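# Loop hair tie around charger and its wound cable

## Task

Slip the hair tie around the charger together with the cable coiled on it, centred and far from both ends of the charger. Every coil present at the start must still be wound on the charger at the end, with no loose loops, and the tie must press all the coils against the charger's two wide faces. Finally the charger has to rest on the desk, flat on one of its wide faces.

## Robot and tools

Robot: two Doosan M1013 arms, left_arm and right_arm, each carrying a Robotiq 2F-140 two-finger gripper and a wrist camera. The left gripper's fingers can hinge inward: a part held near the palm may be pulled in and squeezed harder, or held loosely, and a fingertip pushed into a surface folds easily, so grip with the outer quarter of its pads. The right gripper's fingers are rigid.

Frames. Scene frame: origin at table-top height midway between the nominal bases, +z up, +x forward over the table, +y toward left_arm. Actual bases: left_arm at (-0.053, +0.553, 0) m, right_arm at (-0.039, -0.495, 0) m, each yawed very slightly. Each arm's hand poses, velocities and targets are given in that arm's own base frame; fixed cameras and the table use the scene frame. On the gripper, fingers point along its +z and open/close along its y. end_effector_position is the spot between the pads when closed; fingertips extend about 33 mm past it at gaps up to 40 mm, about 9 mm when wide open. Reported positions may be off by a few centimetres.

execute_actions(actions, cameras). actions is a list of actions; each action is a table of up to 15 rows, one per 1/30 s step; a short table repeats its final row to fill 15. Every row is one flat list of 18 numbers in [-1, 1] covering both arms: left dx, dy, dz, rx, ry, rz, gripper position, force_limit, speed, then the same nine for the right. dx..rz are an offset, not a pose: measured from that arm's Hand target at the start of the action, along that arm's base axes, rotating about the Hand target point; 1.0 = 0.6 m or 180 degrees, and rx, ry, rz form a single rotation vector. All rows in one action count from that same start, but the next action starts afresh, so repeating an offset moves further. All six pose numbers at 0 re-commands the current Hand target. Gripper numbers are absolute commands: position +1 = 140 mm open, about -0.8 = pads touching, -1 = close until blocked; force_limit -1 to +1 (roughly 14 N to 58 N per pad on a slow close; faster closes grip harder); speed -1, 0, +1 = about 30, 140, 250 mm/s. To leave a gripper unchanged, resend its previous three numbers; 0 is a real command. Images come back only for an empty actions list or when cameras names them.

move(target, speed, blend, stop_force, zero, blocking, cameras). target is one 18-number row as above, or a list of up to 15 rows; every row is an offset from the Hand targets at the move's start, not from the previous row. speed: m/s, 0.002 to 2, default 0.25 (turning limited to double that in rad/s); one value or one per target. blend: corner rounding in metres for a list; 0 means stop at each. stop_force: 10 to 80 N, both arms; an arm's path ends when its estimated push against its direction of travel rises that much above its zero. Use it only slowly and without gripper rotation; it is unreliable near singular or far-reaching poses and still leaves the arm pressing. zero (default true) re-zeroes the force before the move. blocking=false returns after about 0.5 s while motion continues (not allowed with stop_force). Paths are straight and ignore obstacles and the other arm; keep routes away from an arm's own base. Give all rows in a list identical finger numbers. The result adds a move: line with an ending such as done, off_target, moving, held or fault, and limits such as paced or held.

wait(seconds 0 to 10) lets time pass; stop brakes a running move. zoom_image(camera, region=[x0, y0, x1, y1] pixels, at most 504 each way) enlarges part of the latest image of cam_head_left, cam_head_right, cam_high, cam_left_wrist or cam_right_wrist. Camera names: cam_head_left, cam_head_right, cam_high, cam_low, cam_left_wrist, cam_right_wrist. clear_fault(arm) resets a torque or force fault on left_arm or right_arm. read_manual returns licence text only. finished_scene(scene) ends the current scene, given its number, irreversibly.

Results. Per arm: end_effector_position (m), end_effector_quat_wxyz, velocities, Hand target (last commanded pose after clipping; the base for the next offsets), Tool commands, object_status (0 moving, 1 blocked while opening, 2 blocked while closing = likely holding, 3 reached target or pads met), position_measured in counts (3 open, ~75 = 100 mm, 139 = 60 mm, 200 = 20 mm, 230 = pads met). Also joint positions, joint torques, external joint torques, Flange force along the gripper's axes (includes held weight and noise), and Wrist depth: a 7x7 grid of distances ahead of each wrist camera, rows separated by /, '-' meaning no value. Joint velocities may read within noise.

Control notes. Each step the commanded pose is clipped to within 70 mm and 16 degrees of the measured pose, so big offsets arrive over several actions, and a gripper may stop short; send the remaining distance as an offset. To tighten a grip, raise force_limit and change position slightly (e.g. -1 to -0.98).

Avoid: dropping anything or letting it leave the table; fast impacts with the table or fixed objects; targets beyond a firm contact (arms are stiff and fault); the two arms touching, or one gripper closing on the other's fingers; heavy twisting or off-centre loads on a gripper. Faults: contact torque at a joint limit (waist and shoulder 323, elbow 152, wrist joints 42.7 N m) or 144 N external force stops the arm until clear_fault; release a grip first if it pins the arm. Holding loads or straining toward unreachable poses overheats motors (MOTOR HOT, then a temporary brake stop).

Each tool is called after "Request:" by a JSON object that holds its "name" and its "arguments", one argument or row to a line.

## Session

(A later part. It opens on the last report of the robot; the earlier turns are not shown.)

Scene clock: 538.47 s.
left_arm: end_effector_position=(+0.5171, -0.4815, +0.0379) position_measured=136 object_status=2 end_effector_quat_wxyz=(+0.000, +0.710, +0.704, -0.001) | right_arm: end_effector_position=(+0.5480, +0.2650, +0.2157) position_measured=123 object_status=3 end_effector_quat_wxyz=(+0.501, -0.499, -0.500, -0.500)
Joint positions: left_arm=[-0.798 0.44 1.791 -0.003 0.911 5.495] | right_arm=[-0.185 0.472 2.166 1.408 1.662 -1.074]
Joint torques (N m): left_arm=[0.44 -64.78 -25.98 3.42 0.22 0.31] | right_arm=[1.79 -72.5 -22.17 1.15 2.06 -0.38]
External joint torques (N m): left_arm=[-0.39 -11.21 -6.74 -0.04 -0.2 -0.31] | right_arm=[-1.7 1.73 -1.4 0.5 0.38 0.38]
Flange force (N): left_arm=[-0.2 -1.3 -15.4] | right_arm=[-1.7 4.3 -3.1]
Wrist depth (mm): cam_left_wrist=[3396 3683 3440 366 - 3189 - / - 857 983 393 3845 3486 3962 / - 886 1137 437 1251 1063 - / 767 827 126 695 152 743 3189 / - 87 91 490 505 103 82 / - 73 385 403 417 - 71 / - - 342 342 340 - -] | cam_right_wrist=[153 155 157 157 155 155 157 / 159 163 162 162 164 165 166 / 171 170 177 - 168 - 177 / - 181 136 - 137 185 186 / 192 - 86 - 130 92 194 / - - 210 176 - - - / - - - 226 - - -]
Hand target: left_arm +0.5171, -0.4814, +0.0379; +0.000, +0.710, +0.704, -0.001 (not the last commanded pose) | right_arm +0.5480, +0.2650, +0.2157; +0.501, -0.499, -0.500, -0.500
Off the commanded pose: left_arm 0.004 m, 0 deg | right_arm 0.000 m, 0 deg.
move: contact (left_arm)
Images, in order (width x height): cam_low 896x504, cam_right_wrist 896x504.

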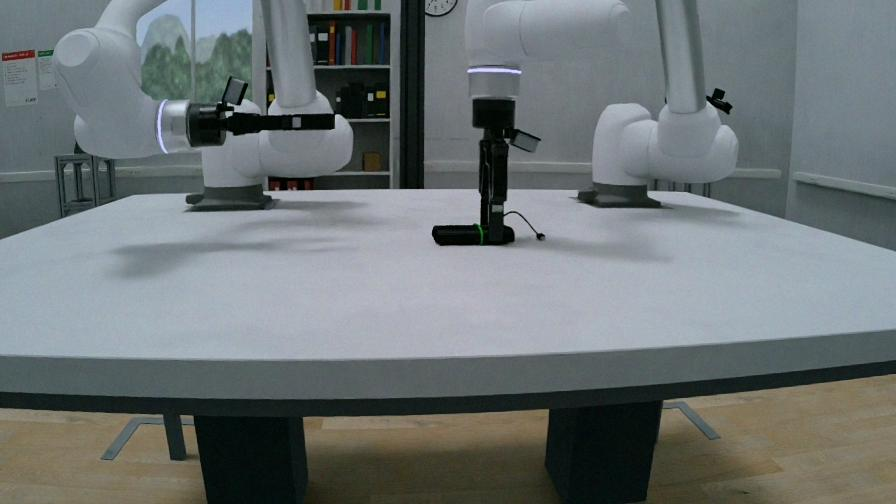

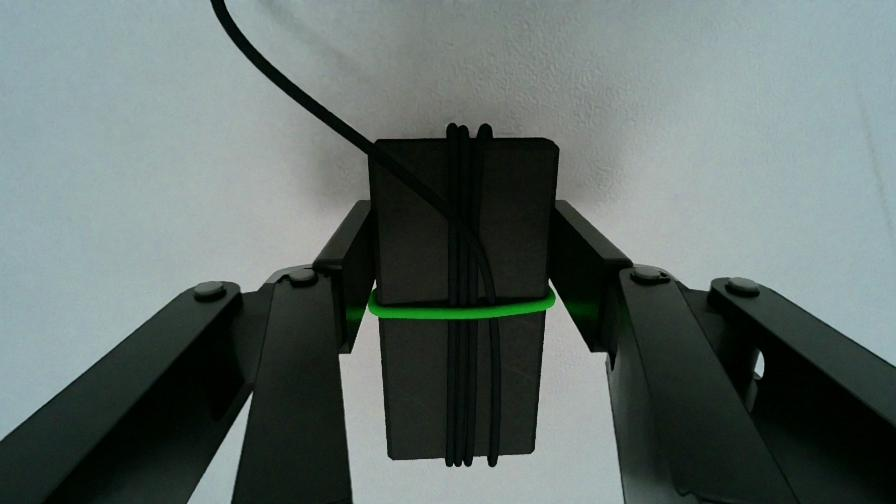

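Request:
{"name": "move", "arguments": {
  "target": [
    [0,0,-0.001,0,0,0,0.0,0,-1,0,0,0,0,0,0,0.05,0.6,-1],
    [0,0,0.1,0,0,0,0.0,0,-1,0,0,0,0,0,0,0.05,0.6,-1],
    [0,0,0.35,0,0,0,0.0,0,-1,0,0,0,0,0,0,0.05,0.6,-1]
  ],
  "speed": [0.05,0.08,0.2],
  "blend": [0,0.02,0],
  "cameras": ["cam_low","cam_right_wrist","cam_left_wrist"]
}}

Request:
{"name": "zoom_image", "arguments": {
  "camera": "cam_low",
  "region": [380, 190, 580, 300]
}}

Request:
{"name": "zoom_image", "arguments": {
  "camera": "cam_right_wrist",
  "region": [300, 30, 600, 330]
}}

Scene clock: 560.70 s.
left_arm: end_effector_position=(+0.5171, -0.4814, +0.2480) position_measured=129 object_status=3 end_effector_quat_wxyz=(+0.000, +0.710, +0.704, -0.001) | right_arm: end_effector_position=(+0.5480, +0.2650, +0.2157) position_measured=123 object_status=3 end_effector_quat_wxyz=(+0.501, -0.499, -0.500, -0.500)
Joint positions: left_arm=[-0.798 0.282 1.593 -0.002 1.267 5.494] | right_arm=[-0.185 0.472 2.166 1.408 1.662 -1.074]
Joint torques (N m): left_arm=[0.02 -66.36 -39.23 3.99 -0.1 0.37] | right_arm=[2.22 -72.27 -21.69 1.16 2.11 -0.35]
External joint torques (N m): left_arm=[-0.07 -1.73 -0.37 0.1 0.12 -0.37] | right_arm=[-2.17 1.6 -1.7 0.48 0.32 0.35]
Flange force (N): left_arm=[0.8 -1.8 -1.5] | right_arm=[-1.5 4.6 -4.0]
Wrist depth (mm): cam_left_wrist=[- 4022 902 387 5229 - 2938 / - 863 972 2938 3845 3789 3268 / 3440 908 1117 1162 1167 - - / 778 854 126 751 152 734 3150 / - 87 106 516 508 103 82 / - 73 383 409 418 - 71 / - - 340 342 342 - -] | cam_right_wrist=[- - 339 349 346 - - / - - - - - 367 369 / - 393 - - - - 392 / - - 136 - 134 420 - / - - 92 412 118 92 - / - - - 489 - - - / - - - 494 - - -]
Hand target: left_arm +0.5171, -0.4814, +0.2479; +0.000, +0.710, +0.704, -0.001 | right_arm +0.5480, +0.2650, +0.2157; +0.501, -0.499, -0.500, -0.500
Off the commanded pose: left_arm 0.000 m, 0 deg | right_arm 0.000 m, 0 deg.
move: done
Images, in order (width x height): cam_low 896x504, cam_left_wrist 896x504, cam_right_wrist 896x504.

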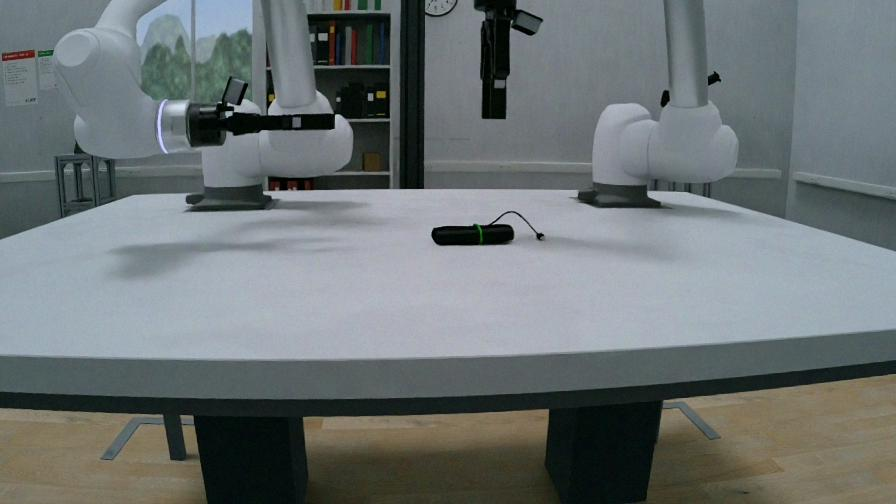

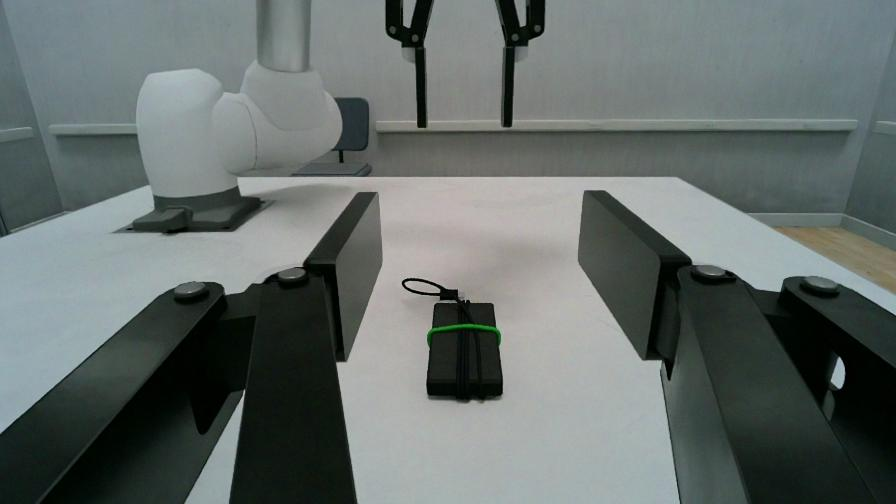

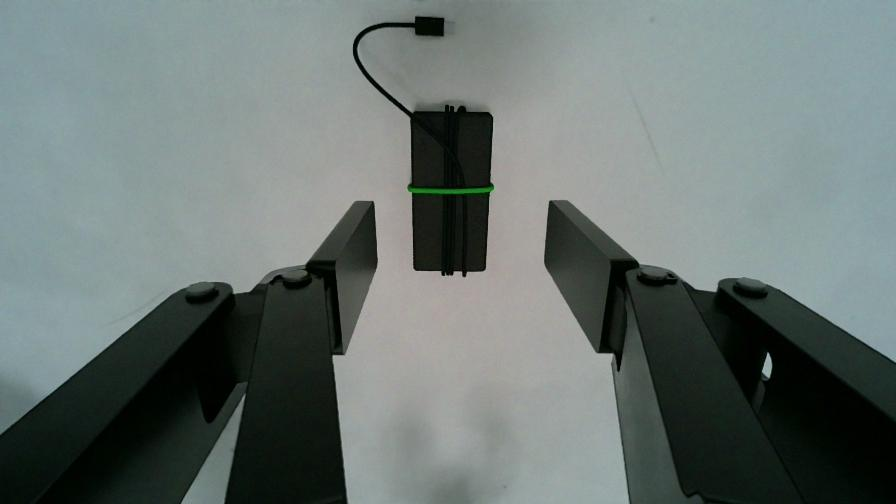

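Scaled by 2.520 from the camera's 896x504 image, which has a finer 1280x720 frame.

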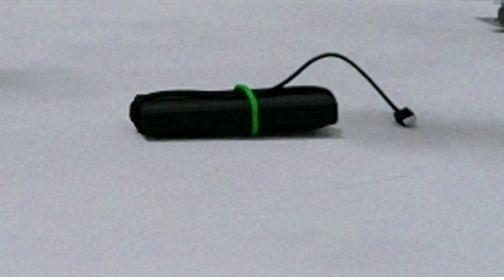

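Scaled by 1.680 from the camera's 896x504 image, which has a finer 1280x720 frame.

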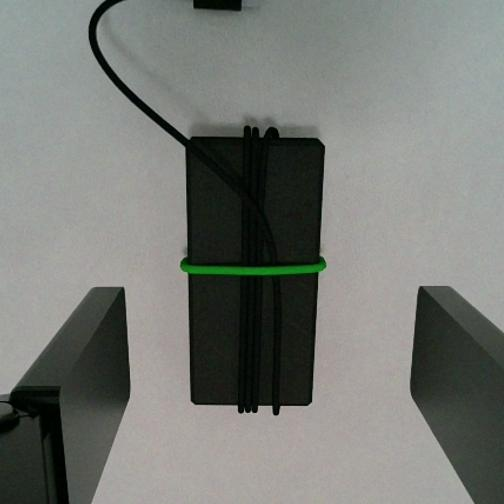

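Request:
{"name": "move", "arguments": {
  "target": [
    [-0.0283,0.1507,-0.2,0,0,0.5,-0.5,0,0,0,0,0,0,0,0,0.05,0.6,-1],
    [-0.0283,0.1507,-0.3545,0,0,0.5,-0.5,0,0,0,0,0,0,0,0,0.05,0.6,-1]
  ],
  "speed": [0.2,0.1],
  "cameras": ["cam_low","cam_right_wrist"]
}}

Request:
{"name": "zoom_image", "arguments": {
  "camera": "cam_low",
  "region": [400, 180, 600, 290]
}}

Scene clock: 581.63 s.
left_arm: end_effector_position=(+0.5001, -0.3910, +0.0352) position_measured=192 object_status=3 end_effector_quat_wxyz=(+0.001, +0.004, +1.000, -0.001) | right_arm: end_effector_position=(+0.5480, +0.2650, +0.2157) position_measured=123 object_status=3 end_effector_quat_wxyz=(+0.501, -0.499, -0.500, -0.500)
Joint positions: left_arm=[-0.718 0.349 1.939 0 0.851 4.002] | right_arm=[-0.185 0.472 2.166 1.408 1.662 -1.074]
Joint torques (N m): left_arm=[0.75 -65.28 -31.32 3.13 0 0.41] | right_arm=[1.07 -72.22 -22.03 1.17 2.13 -0.34]
External joint torques (N m): left_arm=[-0.98 -1.43 -0.19 0.08 0.01 -0.41] | right_arm=[-1.16 1.53 -1.52 0.49 0.3 0.34]
Flange force (N): left_arm=[2.6 -0.8 -1.8] | right_arm=[-1.4 4.5 -2.1]
Wrist depth (mm): cam_left_wrist=[- - 941 450 - - 3683 / - 860 958 483 4358 3228 4085 / - 895 1132 1127 1205 1067 - / 778 846 126 753 152 745 3228 / - 87 106 516 505 103 82 / - 73 387 403 419 - 71 / - - 341 341 342 - -] | cam_right_wrist=[- 153 - 153 154 153 155 / 161 160 161 - 162 163 164 / 167 168 169 - 172 - - / - - - 177 178 183 - / 158 - 92 190 - 190 - / - - - - - - - / - - - 222 - - -]
Hand target: left_arm +0.5001, -0.3910, +0.0352; +0.001, +0.004, +1.000, -0.001 | right_arm +0.5480, +0.2650, +0.2157; +0.501, -0.499, -0.500, -0.500
Off the commanded pose: left_arm 0.000 m, 0 deg | right_arm 0.000 m, 0 deg.
move: done
Images, in order (width x height): cam_low 896x504, cam_right_wrist 896x504.

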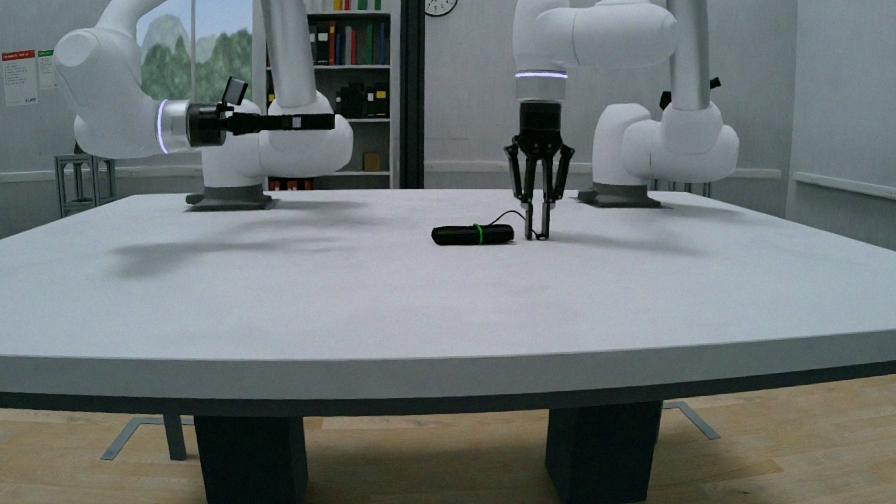

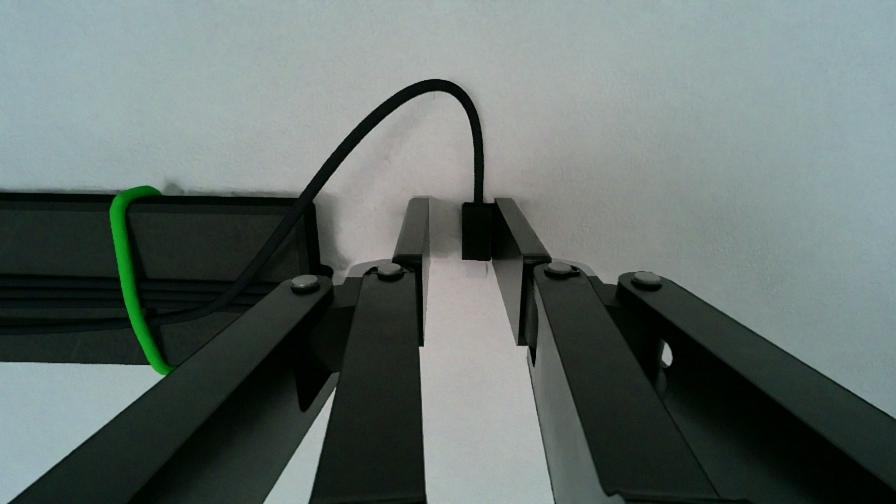

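Scaled by 2.520 from the camera's 896x504 image, which has a finer 1280x720 frame.

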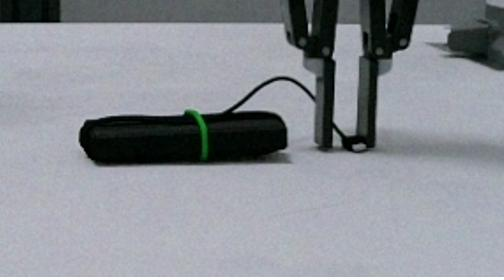

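Request:
{"name": "move", "arguments": {
  "target": [0,0,0,0,0,0,-1,-0.5,-1,0,0,0,0,0,0,0.05,0.6,-1],
  "cameras": ["cam_low","cam_right_wrist"]
}}

Scene clock: 598.17 s.
left_arm: end_effector_position=(+0.5001, -0.3910, +0.0352) position_measured=214 object_status=0 end_effector_quat_wxyz=(+0.001, +0.004, +1.000, -0.001) | right_arm: end_effector_position=(+0.5480, +0.2650, +0.2157) position_measured=123 object_status=3 end_effector_quat_wxyz=(+0.501, -0.499, -0.500, -0.500)
Joint positions: left_arm=[-0.718 0.349 1.939 -0.001 0.851 4.002] | right_arm=[-0.185 0.472 2.166 1.408 1.662 -1.074]
Joint torques (N m): left_arm=[-0.11 -65.04 -31.07 3.09 -0.13 0.25] | right_arm=[2 -72.32 -22.17 1.13 2.17 -0.26]
External joint torques (N m): left_arm=[0.31 -1.68 -0.31 0.12 0.15 -0.25] | right_arm=[-2 1.64 -1.38 0.53 0.26 0.26]
Flange force (N): left_arm=[1.1 1.0 -2.4] | right_arm=[-1.8 4.0 -3.5]
Wrist depth (mm): cam_left_wrist=[3789 - 3352 454 2938 3040 - / 3845 849 1010 474 4085 3486 3533 / - 905 1178 990 1251 1025 - / 780 825 127 753 152 743 3396 / - 87 106 508 510 103 82 / - 73 383 403 415 - 71 / - - 344 343 342 - -] | cam_right_wrist=[153 153 154 153 - 152 156 / 160 160 158 161 164 - 163 / - 167 171 168 171 - 173 / 154 - - 136 180 - 183 / 166 - 95 - - - 195 / - - - - - - 207 / - - - - - - -]
Hand target: left_arm +0.5001, -0.3910, +0.0352; +0.001, +0.004, +1.000, -0.001 | right_arm +0.5480, +0.2650, +0.2157; +0.501, -0.499, -0.500, -0.500
Off the commanded pose: left_arm 0.000 m, 0 deg | right_arm 0.000 m, 0 deg.
move: done
Images, in order (width x height): cam_low 896x504, cam_right_wrist 896x504.

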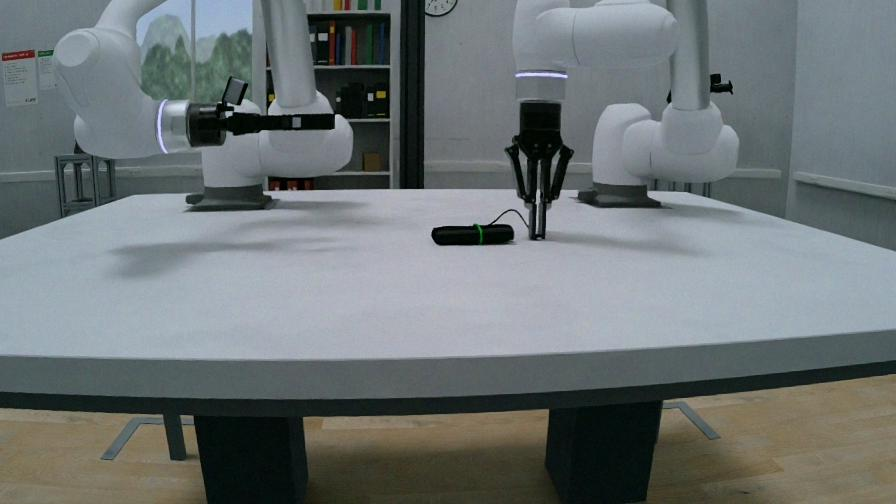

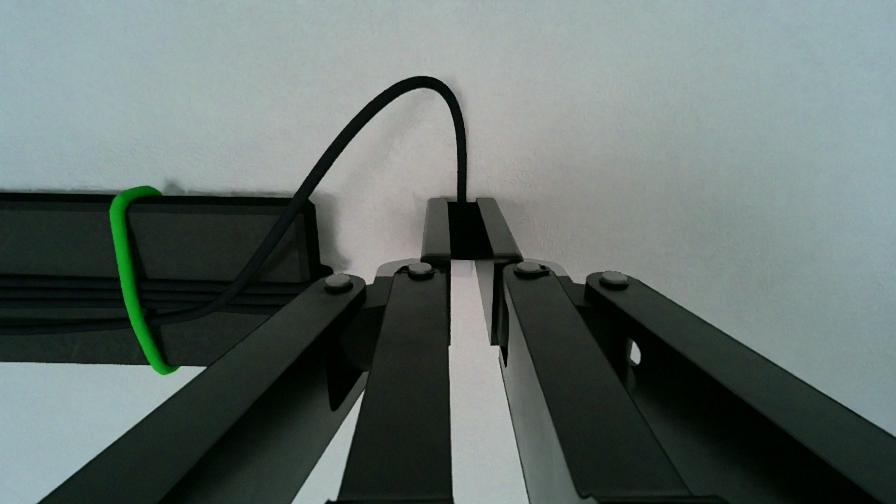

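Request:
{"name": "move", "arguments": {
  "target": [
    [0.02,0.03,0.01,0,0,0.2,-1,-0.5,-1,0,0,0,0,0,0,0.05,0.6,-1],
    [0.05,0.075,0.01,0,0,0.5,-1,-0.5,-1,0,0,0,0,0,0,0.05,0.6,-1]
  ],
  "blend": [0.005,0],
  "speed": 0.1,
  "cameras": ["cam_low","cam_right_wrist","cam_high"]
}}

Scene clock: 618.83 s.
left_arm: end_effector_position=(+0.5301, -0.3460, +0.0412) position_measured=214 object_status=2 end_effector_quat_wxyz=(-0.001, +0.704, -0.710, +0.000) | right_arm: end_effector_position=(+0.5480, +0.2650, +0.2157) position_measured=123 object_status=3 end_effector_quat_wxyz=(+0.501, -0.499, -0.500, -0.500)
Joint positions: left_arm=[-0.634 0.34 1.938 0.003 0.863 2.513] | right_arm=[-0.185 0.472 2.166 1.408 1.662 -1.074]
Joint torques (N m): left_arm=[0.5 -65.21 -31.44 3.18 -0.21 0.3] | right_arm=[1.36 -71.97 -22.06 1.13 2.12 -0.25]
External joint torques (N m): left_arm=[-0.67 -0.45 -0.12 0.03 0.18 -0.3] | right_arm=[-1.41 1.25 -1.53 0.53 0.31 0.25]
Flange force (N): left_arm=[1.1 1.1 -0.9] | right_arm=[-1.1 4.1 -2.5]
Wrist depth (mm): cam_left_wrist=[3533 3310 914 489 623 2668 - / - 857 990 525 - 3962 3789 / 3310 898 1117 585 1117 3735 - / 774 830 126 703 152 753 3440 / - 87 107 513 506 103 82 / - 73 387 401 416 - 71 / - - 344 341 342 - -] | cam_right_wrist=[157 155 156 160 158 - 163 / 165 165 167 167 169 169 170 / 174 179 171 176 176 176 178 / 185 184 - 136 - - - / 197 - 95 - - - - / - - - - - - 217 / - - - - - - -]
Hand target: left_arm +0.5301, -0.3460, +0.0412; -0.001, +0.704, -0.710, +0.000 | right_arm +0.5480, +0.2650, +0.2157; +0.501, -0.499, -0.500, -0.500
Off the commanded pose: left_arm 0.000 m, 0 deg | right_arm 0.000 m, 0 deg.
move: done
Images, in order (width x height): cam_high 896x504, cam_low 896x504, cam_right_wrist 896x504.

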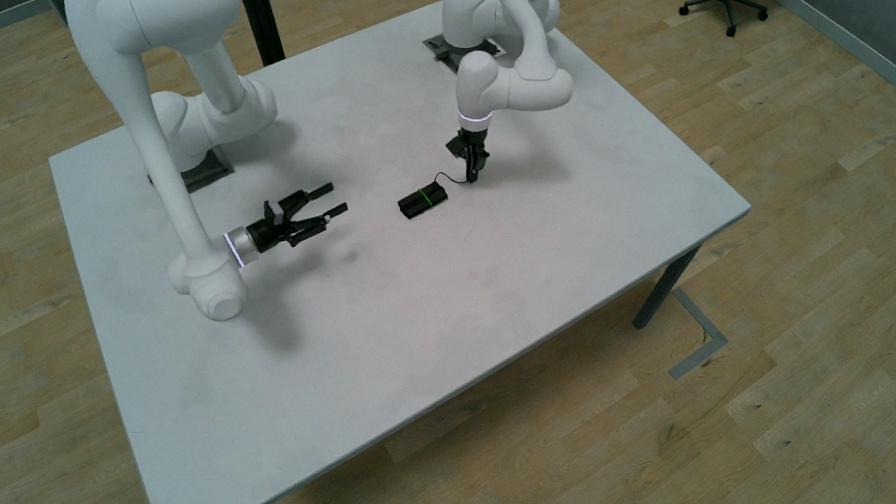

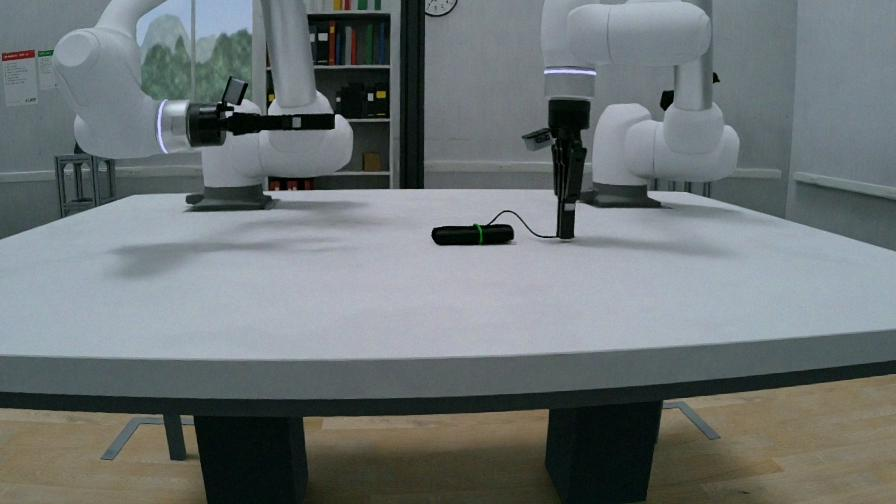

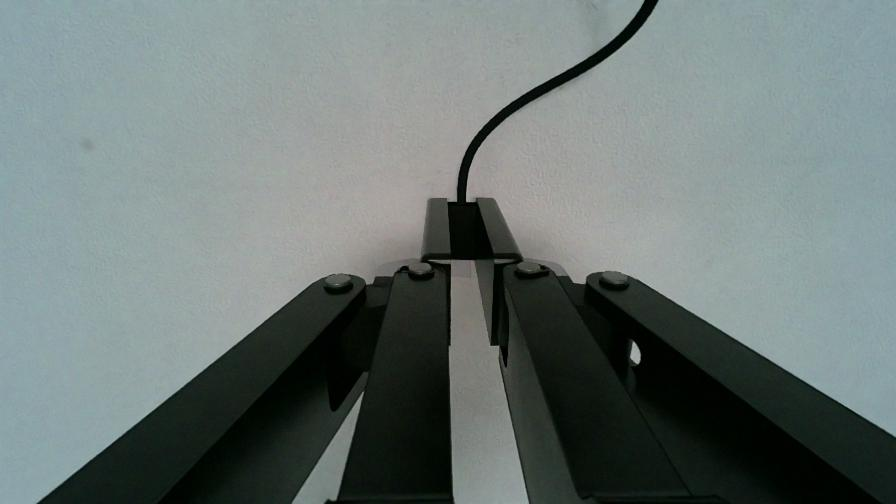

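Request:
{"name": "move", "arguments": {
  "target": [
    [0.005,0.04,-0.006,0,0,0,-1,-0.5,-1,0,0,0,0,0,0,0.05,0.6,-1]
  ],
  "speed": 0.05,
  "cameras": ["cam_low","cam_right_wrist","cam_high"]
}}

Request:
{"name": "zoom_image", "arguments": {
  "camera": "cam_high",
  "region": [380, 150, 520, 230]
}}

Request:
{"name": "zoom_image", "arguments": {
  "camera": "cam_low",
  "region": [420, 190, 600, 260]
}}

Scene clock: 628.83 s.
left_arm: end_effector_position=(+0.5331, -0.3220, +0.0376) position_measured=214 object_status=2 end_effector_quat_wxyz=(-0.001, +0.704, -0.710, +0.000) | right_arm: end_effector_position=(+0.5480, +0.2650, +0.2157) position_measured=123 object_status=3 end_effector_quat_wxyz=(+0.501, -0.499, -0.500, -0.500)
Joint positions: left_arm=[-0.6 0.331 1.96 0.003 0.85 2.547] | right_arm=[-0.185 0.472 2.166 1.408 1.662 -1.074]
Joint torques (N m): left_arm=[0.36 -63.68 -31.42 3.02 -0.15 0.32] | right_arm=[1.83 -72.19 -21.98 1.19 2.16 -0.31]
External joint torques (N m): left_arm=[-0.24 -1.76 -0.06 0.18 0.11 -0.32] | right_arm=[-1.9 1.53 -1.57 0.47 0.27 0.3]
Flange force (N): left_arm=[-0.3 2.3 -2.3] | right_arm=[-1.5 4.3 -3.4]
Wrist depth (mm): cam_left_wrist=[- - 934 514 3735 3040 3268 / - 860 979 550 5447 3228 3486 / - 921 1157 609 1142 3902 - / 776 822 126 705 152 741 3189 / - 87 106 516 507 103 82 / - 73 386 402 416 - 71 / - - 344 344 342 - -] | cam_right_wrist=[154 155 - 156 155 155 157 / 160 162 163 - 165 - 166 / 171 172 171 173 175 - 178 / 180 183 179 136 182 - 187 / 193 - 95 - - - - / - - - - - - - / - - - - - - -]
Hand target: left_arm +0.5331, -0.3220, +0.0376; -0.001, +0.704, -0.710, +0.000 | right_arm +0.5480, +0.2650, +0.2157; +0.501, -0.499, -0.500, -0.500
Off the commanded pose: left_arm 0.000 m, 0 deg | right_arm 0.000 m, 0 deg.
move: done
Images, in order (width x height): cam_high 896x504, cam_low 896x504, cam_right_wrist 896x504.

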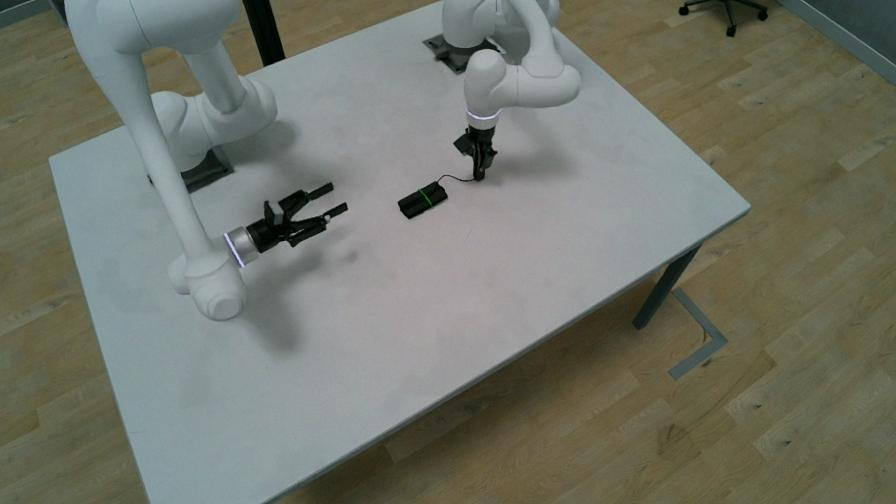

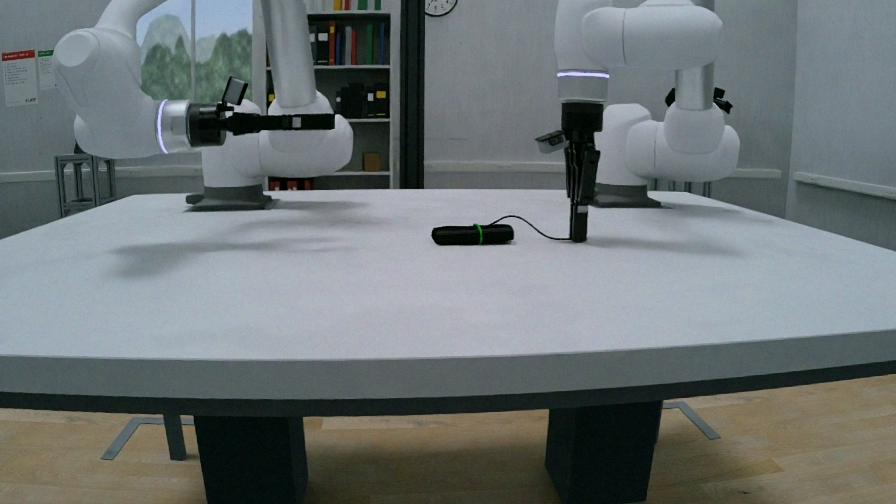

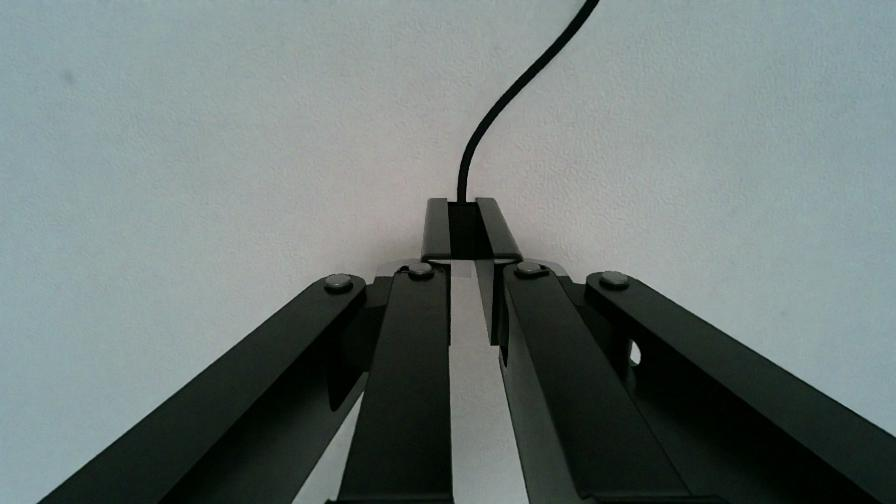

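Scaled by 3.600 from the camera's 896x504 image, which has a finer 1280x720 frame.

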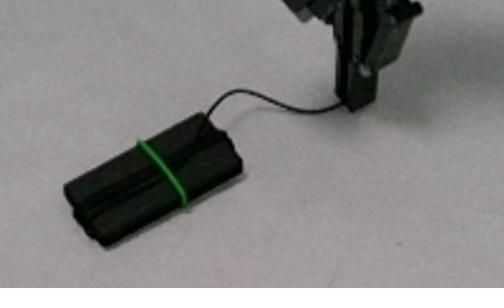

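Scaled by 2.800 from the camera's 896x504 image, which has a finer 1280x720 frame.

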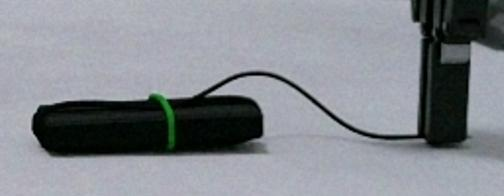

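Request:
{"name": "move", "arguments": {
  "target": [
    [0.017,0.017,-0.003,0,0,0,-1,-0.5,-1,0,0,0,0,0,0,0.05,0.6,-1]
  ],
  "speed": 0.04,
  "cameras": ["cam_low","cam_high"]
}}

Request:
{"name": "zoom_image", "arguments": {
  "camera": "cam_high",
  "region": [380, 150, 520, 230]
}}

Request:
{"name": "zoom_image", "arguments": {
  "camera": "cam_low",
  "region": [420, 190, 600, 260]
}}

Scene clock: 635.30 s.
left_arm: end_effector_position=(+0.5433, -0.3118, +0.0358) position_measured=214 object_status=2 end_effector_quat_wxyz=(-0.001, +0.704, -0.710, +0.000) | right_arm: end_effector_position=(+0.5480, +0.2650, +0.2157) position_measured=123 object_status=3 end_effector_quat_wxyz=(+0.501, -0.499, -0.500, -0.500)
Joint positions: left_arm=[-0.577 0.338 1.954 0.003 0.849 2.57] | right_arm=[-0.185 0.472 2.166 1.408 1.662 -1.074]
Joint torques (N m): left_arm=[0.82 -64.34 -31.01 3.09 -0.19 0.3] | right_arm=[1.64 -71.98 -22.06 1.27 2.09 -0.29]
External joint torques (N m): left_arm=[-0.54 -0.96 -0.27 0.1 0.15 -0.3] | right_arm=[-1.7 1.34 -1.46 0.39 0.34 0.29]
Flange force (N): left_arm=[0.8 1.3 -1.6] | right_arm=[-1.2 3.9 -3.2]
Wrist depth (mm): cam_left_wrist=[4217 - 951 526 600 3396 - / - 852 1076 555 4286 3631 2938 / - 889 1127 639 1245 3845 - / 783 830 127 703 152 743 3076 / - 87 107 515 505 103 82 / - 73 386 403 417 - 71 / - - 342 341 346 - -] | cam_right_wrist=[152 151 155 153 153 154 154 / - 158 160 163 - 164 166 / 172 172 173 168 - 174 174 / 180 180 179 136 - 184 183 / 188 - 95 - - - 197 / - - - - - - - / - - - - - - -]
Hand target: left_arm +0.5433, -0.3118, +0.0358; -0.001, +0.704, -0.710, +0.000 | right_arm +0.5480, +0.2650, +0.2157; +0.501, -0.499, -0.500, -0.500
Off the commanded pose: left_arm 0.000 m, 0 deg | right_arm 0.000 m, 0 deg.
move: done
Images, in order (width x height): cam_high 896x504, cam_low 896x504.

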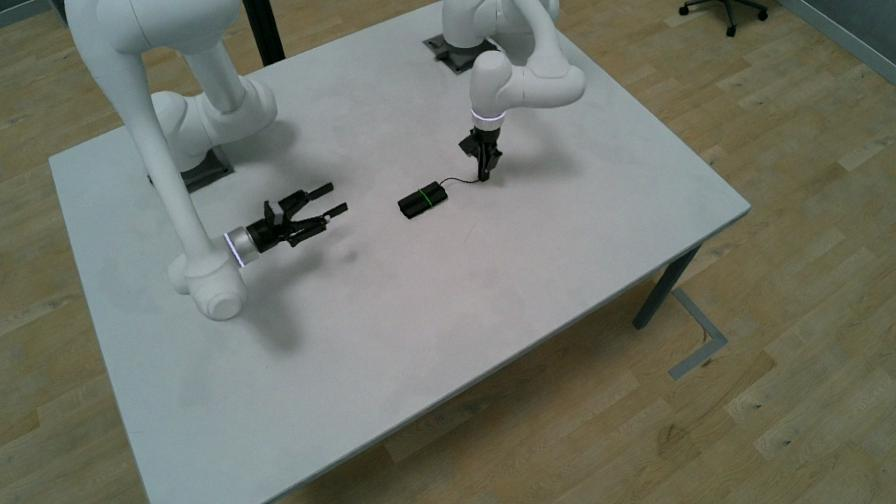

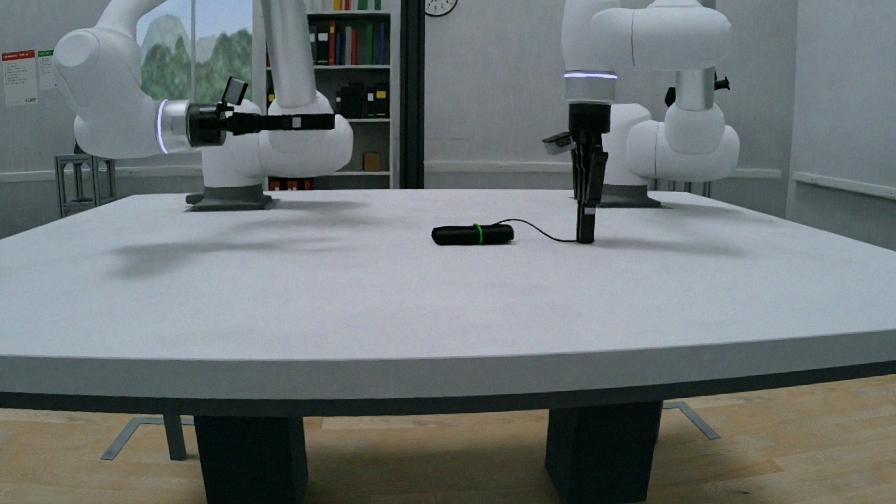

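Scaled by 3.600 from the camera's 896x504 image, which has a finer 1280x720 frame.

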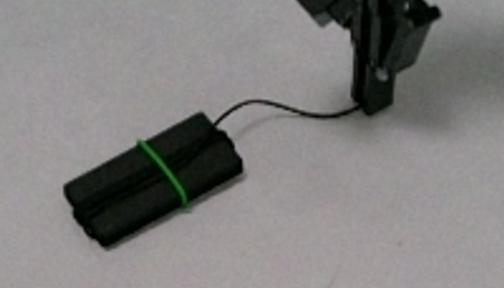

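Scaled by 2.800 from the camera's 896x504 image, which has a finer 1280x720 frame.

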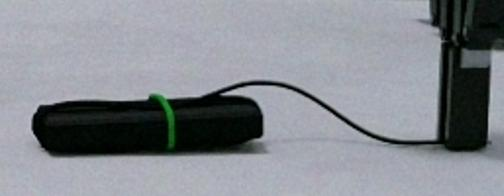

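Good; a bit more, then release.

Request:
{"name": "move", "arguments": {
  "target": [
    [0.003,0.012,-0.0005,0,0,0,-1,-0.5,-1,0,0,0,0,0,0,0.05,0.6,-1]
  ],
  "speed": 0.03
}}

Request:
{"name": "move", "arguments": {
  "target": [
    [0,0,0,0,0,0,-0.45,-0.5,-1,0,0,0,0,0,0,0.05,0.6,-1],
    [0,0,0.35,0,0,0,-0.45,-0.5,-1,0,0,0,0,0,0,0.05,0.6,-1]
  ],
  "speed": [0.05,0.15],
  "cameras": ["cam_low","cam_high","cam_right_wrist"]
}}

Request:
{"name": "zoom_image", "arguments": {
  "camera": "cam_high",
  "region": [380, 150, 520, 230]
}}

Request:
{"name": "zoom_image", "arguments": {
  "camera": "cam_low",
  "region": [420, 190, 600, 260]
}}

Scene clock: 643.93 s.
left_arm: end_effector_position=(+0.5451, -0.3046, +0.0355) position_measured=214 object_status=2 end_effector_quat_wxyz=(-0.001, +0.704, -0.710, +0.000) | right_arm: end_effector_position=(+0.5480, +0.2650, +0.2157) position_measured=123 object_status=3 end_effector_quat_wxyz=(+0.501, -0.499, -0.500, -0.500)
Joint positions: left_arm=[-0.566 0.335 1.958 0.003 0.847 2.581] | right_arm=[-0.185 0.472 2.166 1.408 1.662 -1.074]
Joint torques (N m): left_arm=[0.34 -64.57 -31.11 3.15 -0.14 0.28] | right_arm=[1.81 -72.09 -22.14 1.15 2.08 -0.27]
External joint torques (N m): left_arm=[-0.39 0.13 0.03 0.01 0.11 -0.28] | right_arm=[-1.76 1.37 -1.3 0.5 0.35 0.27]
Flange force (N): left_arm=[1.0 0.4 0.0] | right_arm=[-1.3 3.6 -3.1]
Wrist depth (mm): cam_left_wrist=[- 3631 877 538 549 - - / 4358 869 1050 567 3631 - 3902 / - 905 1282 650 1103 1122 - / 788 820 126 767 152 737 3268 / - 87 106 510 506 103 82 / - 73 383 407 414 - 71 / - - 343 343 344 - -] | cam_right_wrist=[153 152 153 153 154 153 155 / 160 158 159 162 160 163 - / 169 170 170 - 171 - 173 / 177 181 180 136 180 182 183 / - - 95 - - - 198 / - - - - - - 208 / - - - - - - -]
Hand target: left_arm +0.5451, -0.3046, +0.0355; -0.001, +0.704, -0.710, +0.000 | right_arm +0.5480, +0.2650, +0.2157; +0.501, -0.499, -0.500, -0.500
Off the commanded pose: left_arm 0.000 m, 0 deg | right_arm 0.000 m, 0 deg.
move: done

Scene clock: 646.50 s.
left_arm: end_effector_position=(+0.5451, -0.3046, +0.2455) position_measured=186 object_status=3 end_effector_quat_wxyz=(-0.001, +0.704, -0.710, +0.000) | right_arm: end_effector_position=(+0.5480, +0.2650, +0.2157) position_measured=123 object_status=3 end_effector_quat_wxyz=(+0.501, -0.499, -0.500, -0.500)
Joint positions: left_arm=[-0.566 0.156 1.756 0.002 1.229 2.582] | right_arm=[-0.185 0.472 2.166 1.408 1.662 -1.074]
Joint torques (N m): left_arm=[0.29 -54.62 -38.99 3.91 -0.11 0.29] | right_arm=[1.49 -71.99 -21.98 1.2 2.12 -0.3]
External joint torques (N m): left_arm=[-0.32 -0.82 -0.29 0.09 0.08 -0.29] | right_arm=[-1.51 1.3 -1.59 0.46 0.31 0.3]
Flange force (N): left_arm=[0.5 1.1 -1.0] | right_arm=[-1.1 4.2 -2.8]
Wrist depth (mm): cam_left_wrist=[- 3486 3582 561 - - - / 3962 846 1013 3902 4150 3352 - / 4217 905 1127 1132 1245 4085 - / 769 835 127 756 152 749 3352 / - 87 107 514 505 103 82 / - 73 386 406 416 - 71 / - - 341 342 340 - -] | cam_right_wrist=[- 340 344 349 347 - - / 355 354 - 365 - 368 373 / 386 378 - 383 397 381 394 / 405 - - 136 122 408 - / 446 - 92 - - - 456 / - - - - - - - / - - - 504 - - -]
Hand target: left_arm +0.5451, -0.3046, +0.2455; -0.001, +0.704, -0.710, +0.000 | right_arm +0.5480, +0.2650, +0.2157; +0.501, -0.499, -0.500, -0.500
Off the commanded pose: left_arm 0.000 m, 0 deg | right_arm 0.000 m, 0 deg.
move: done
Images, in order (width x height): cam_high 896x504, cam_low 896x504, cam_right_wrist 896x504.

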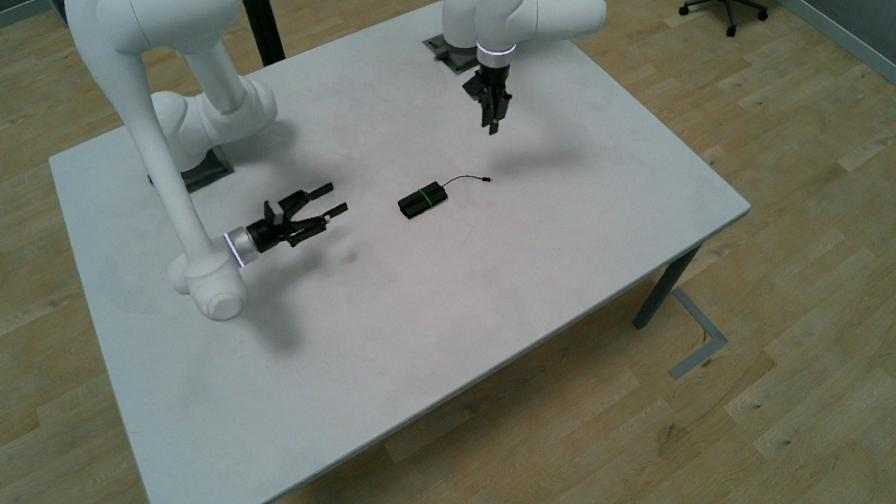

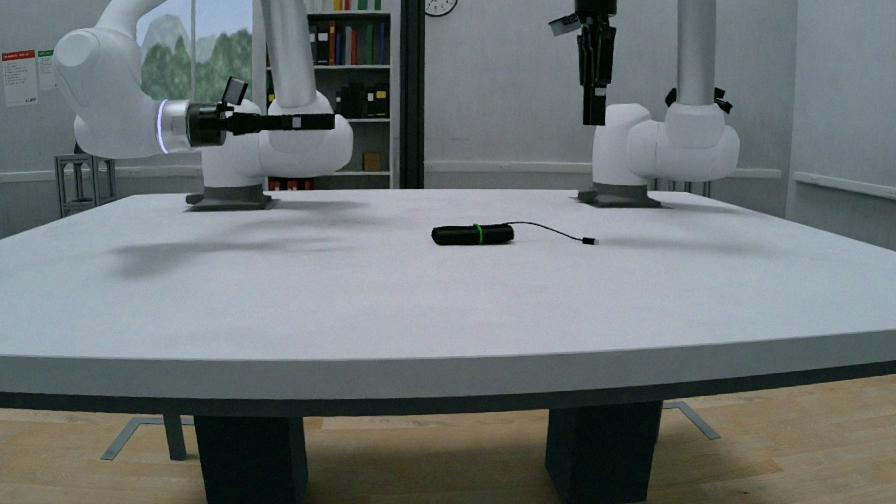

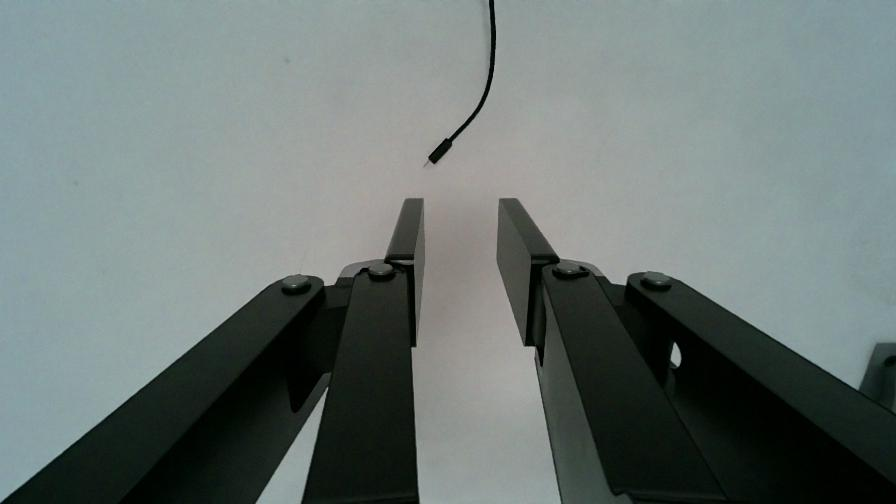

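Scaled by 3.600 from the camera's 896x504 image, which has a finer 1280x720 frame.

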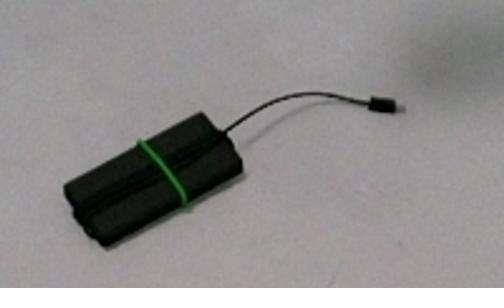

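Scaled by 2.800 from the camera's 896x504 image, which has a finer 1280x720 frame.

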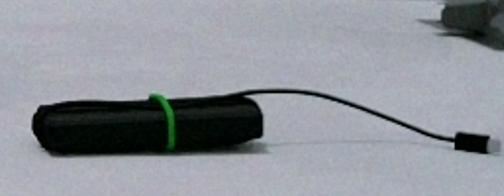

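Excellent.

Request:
{"name": "finished_scene", "arguments": {
  "scene": 2
}}

The scene is finished: the task was done.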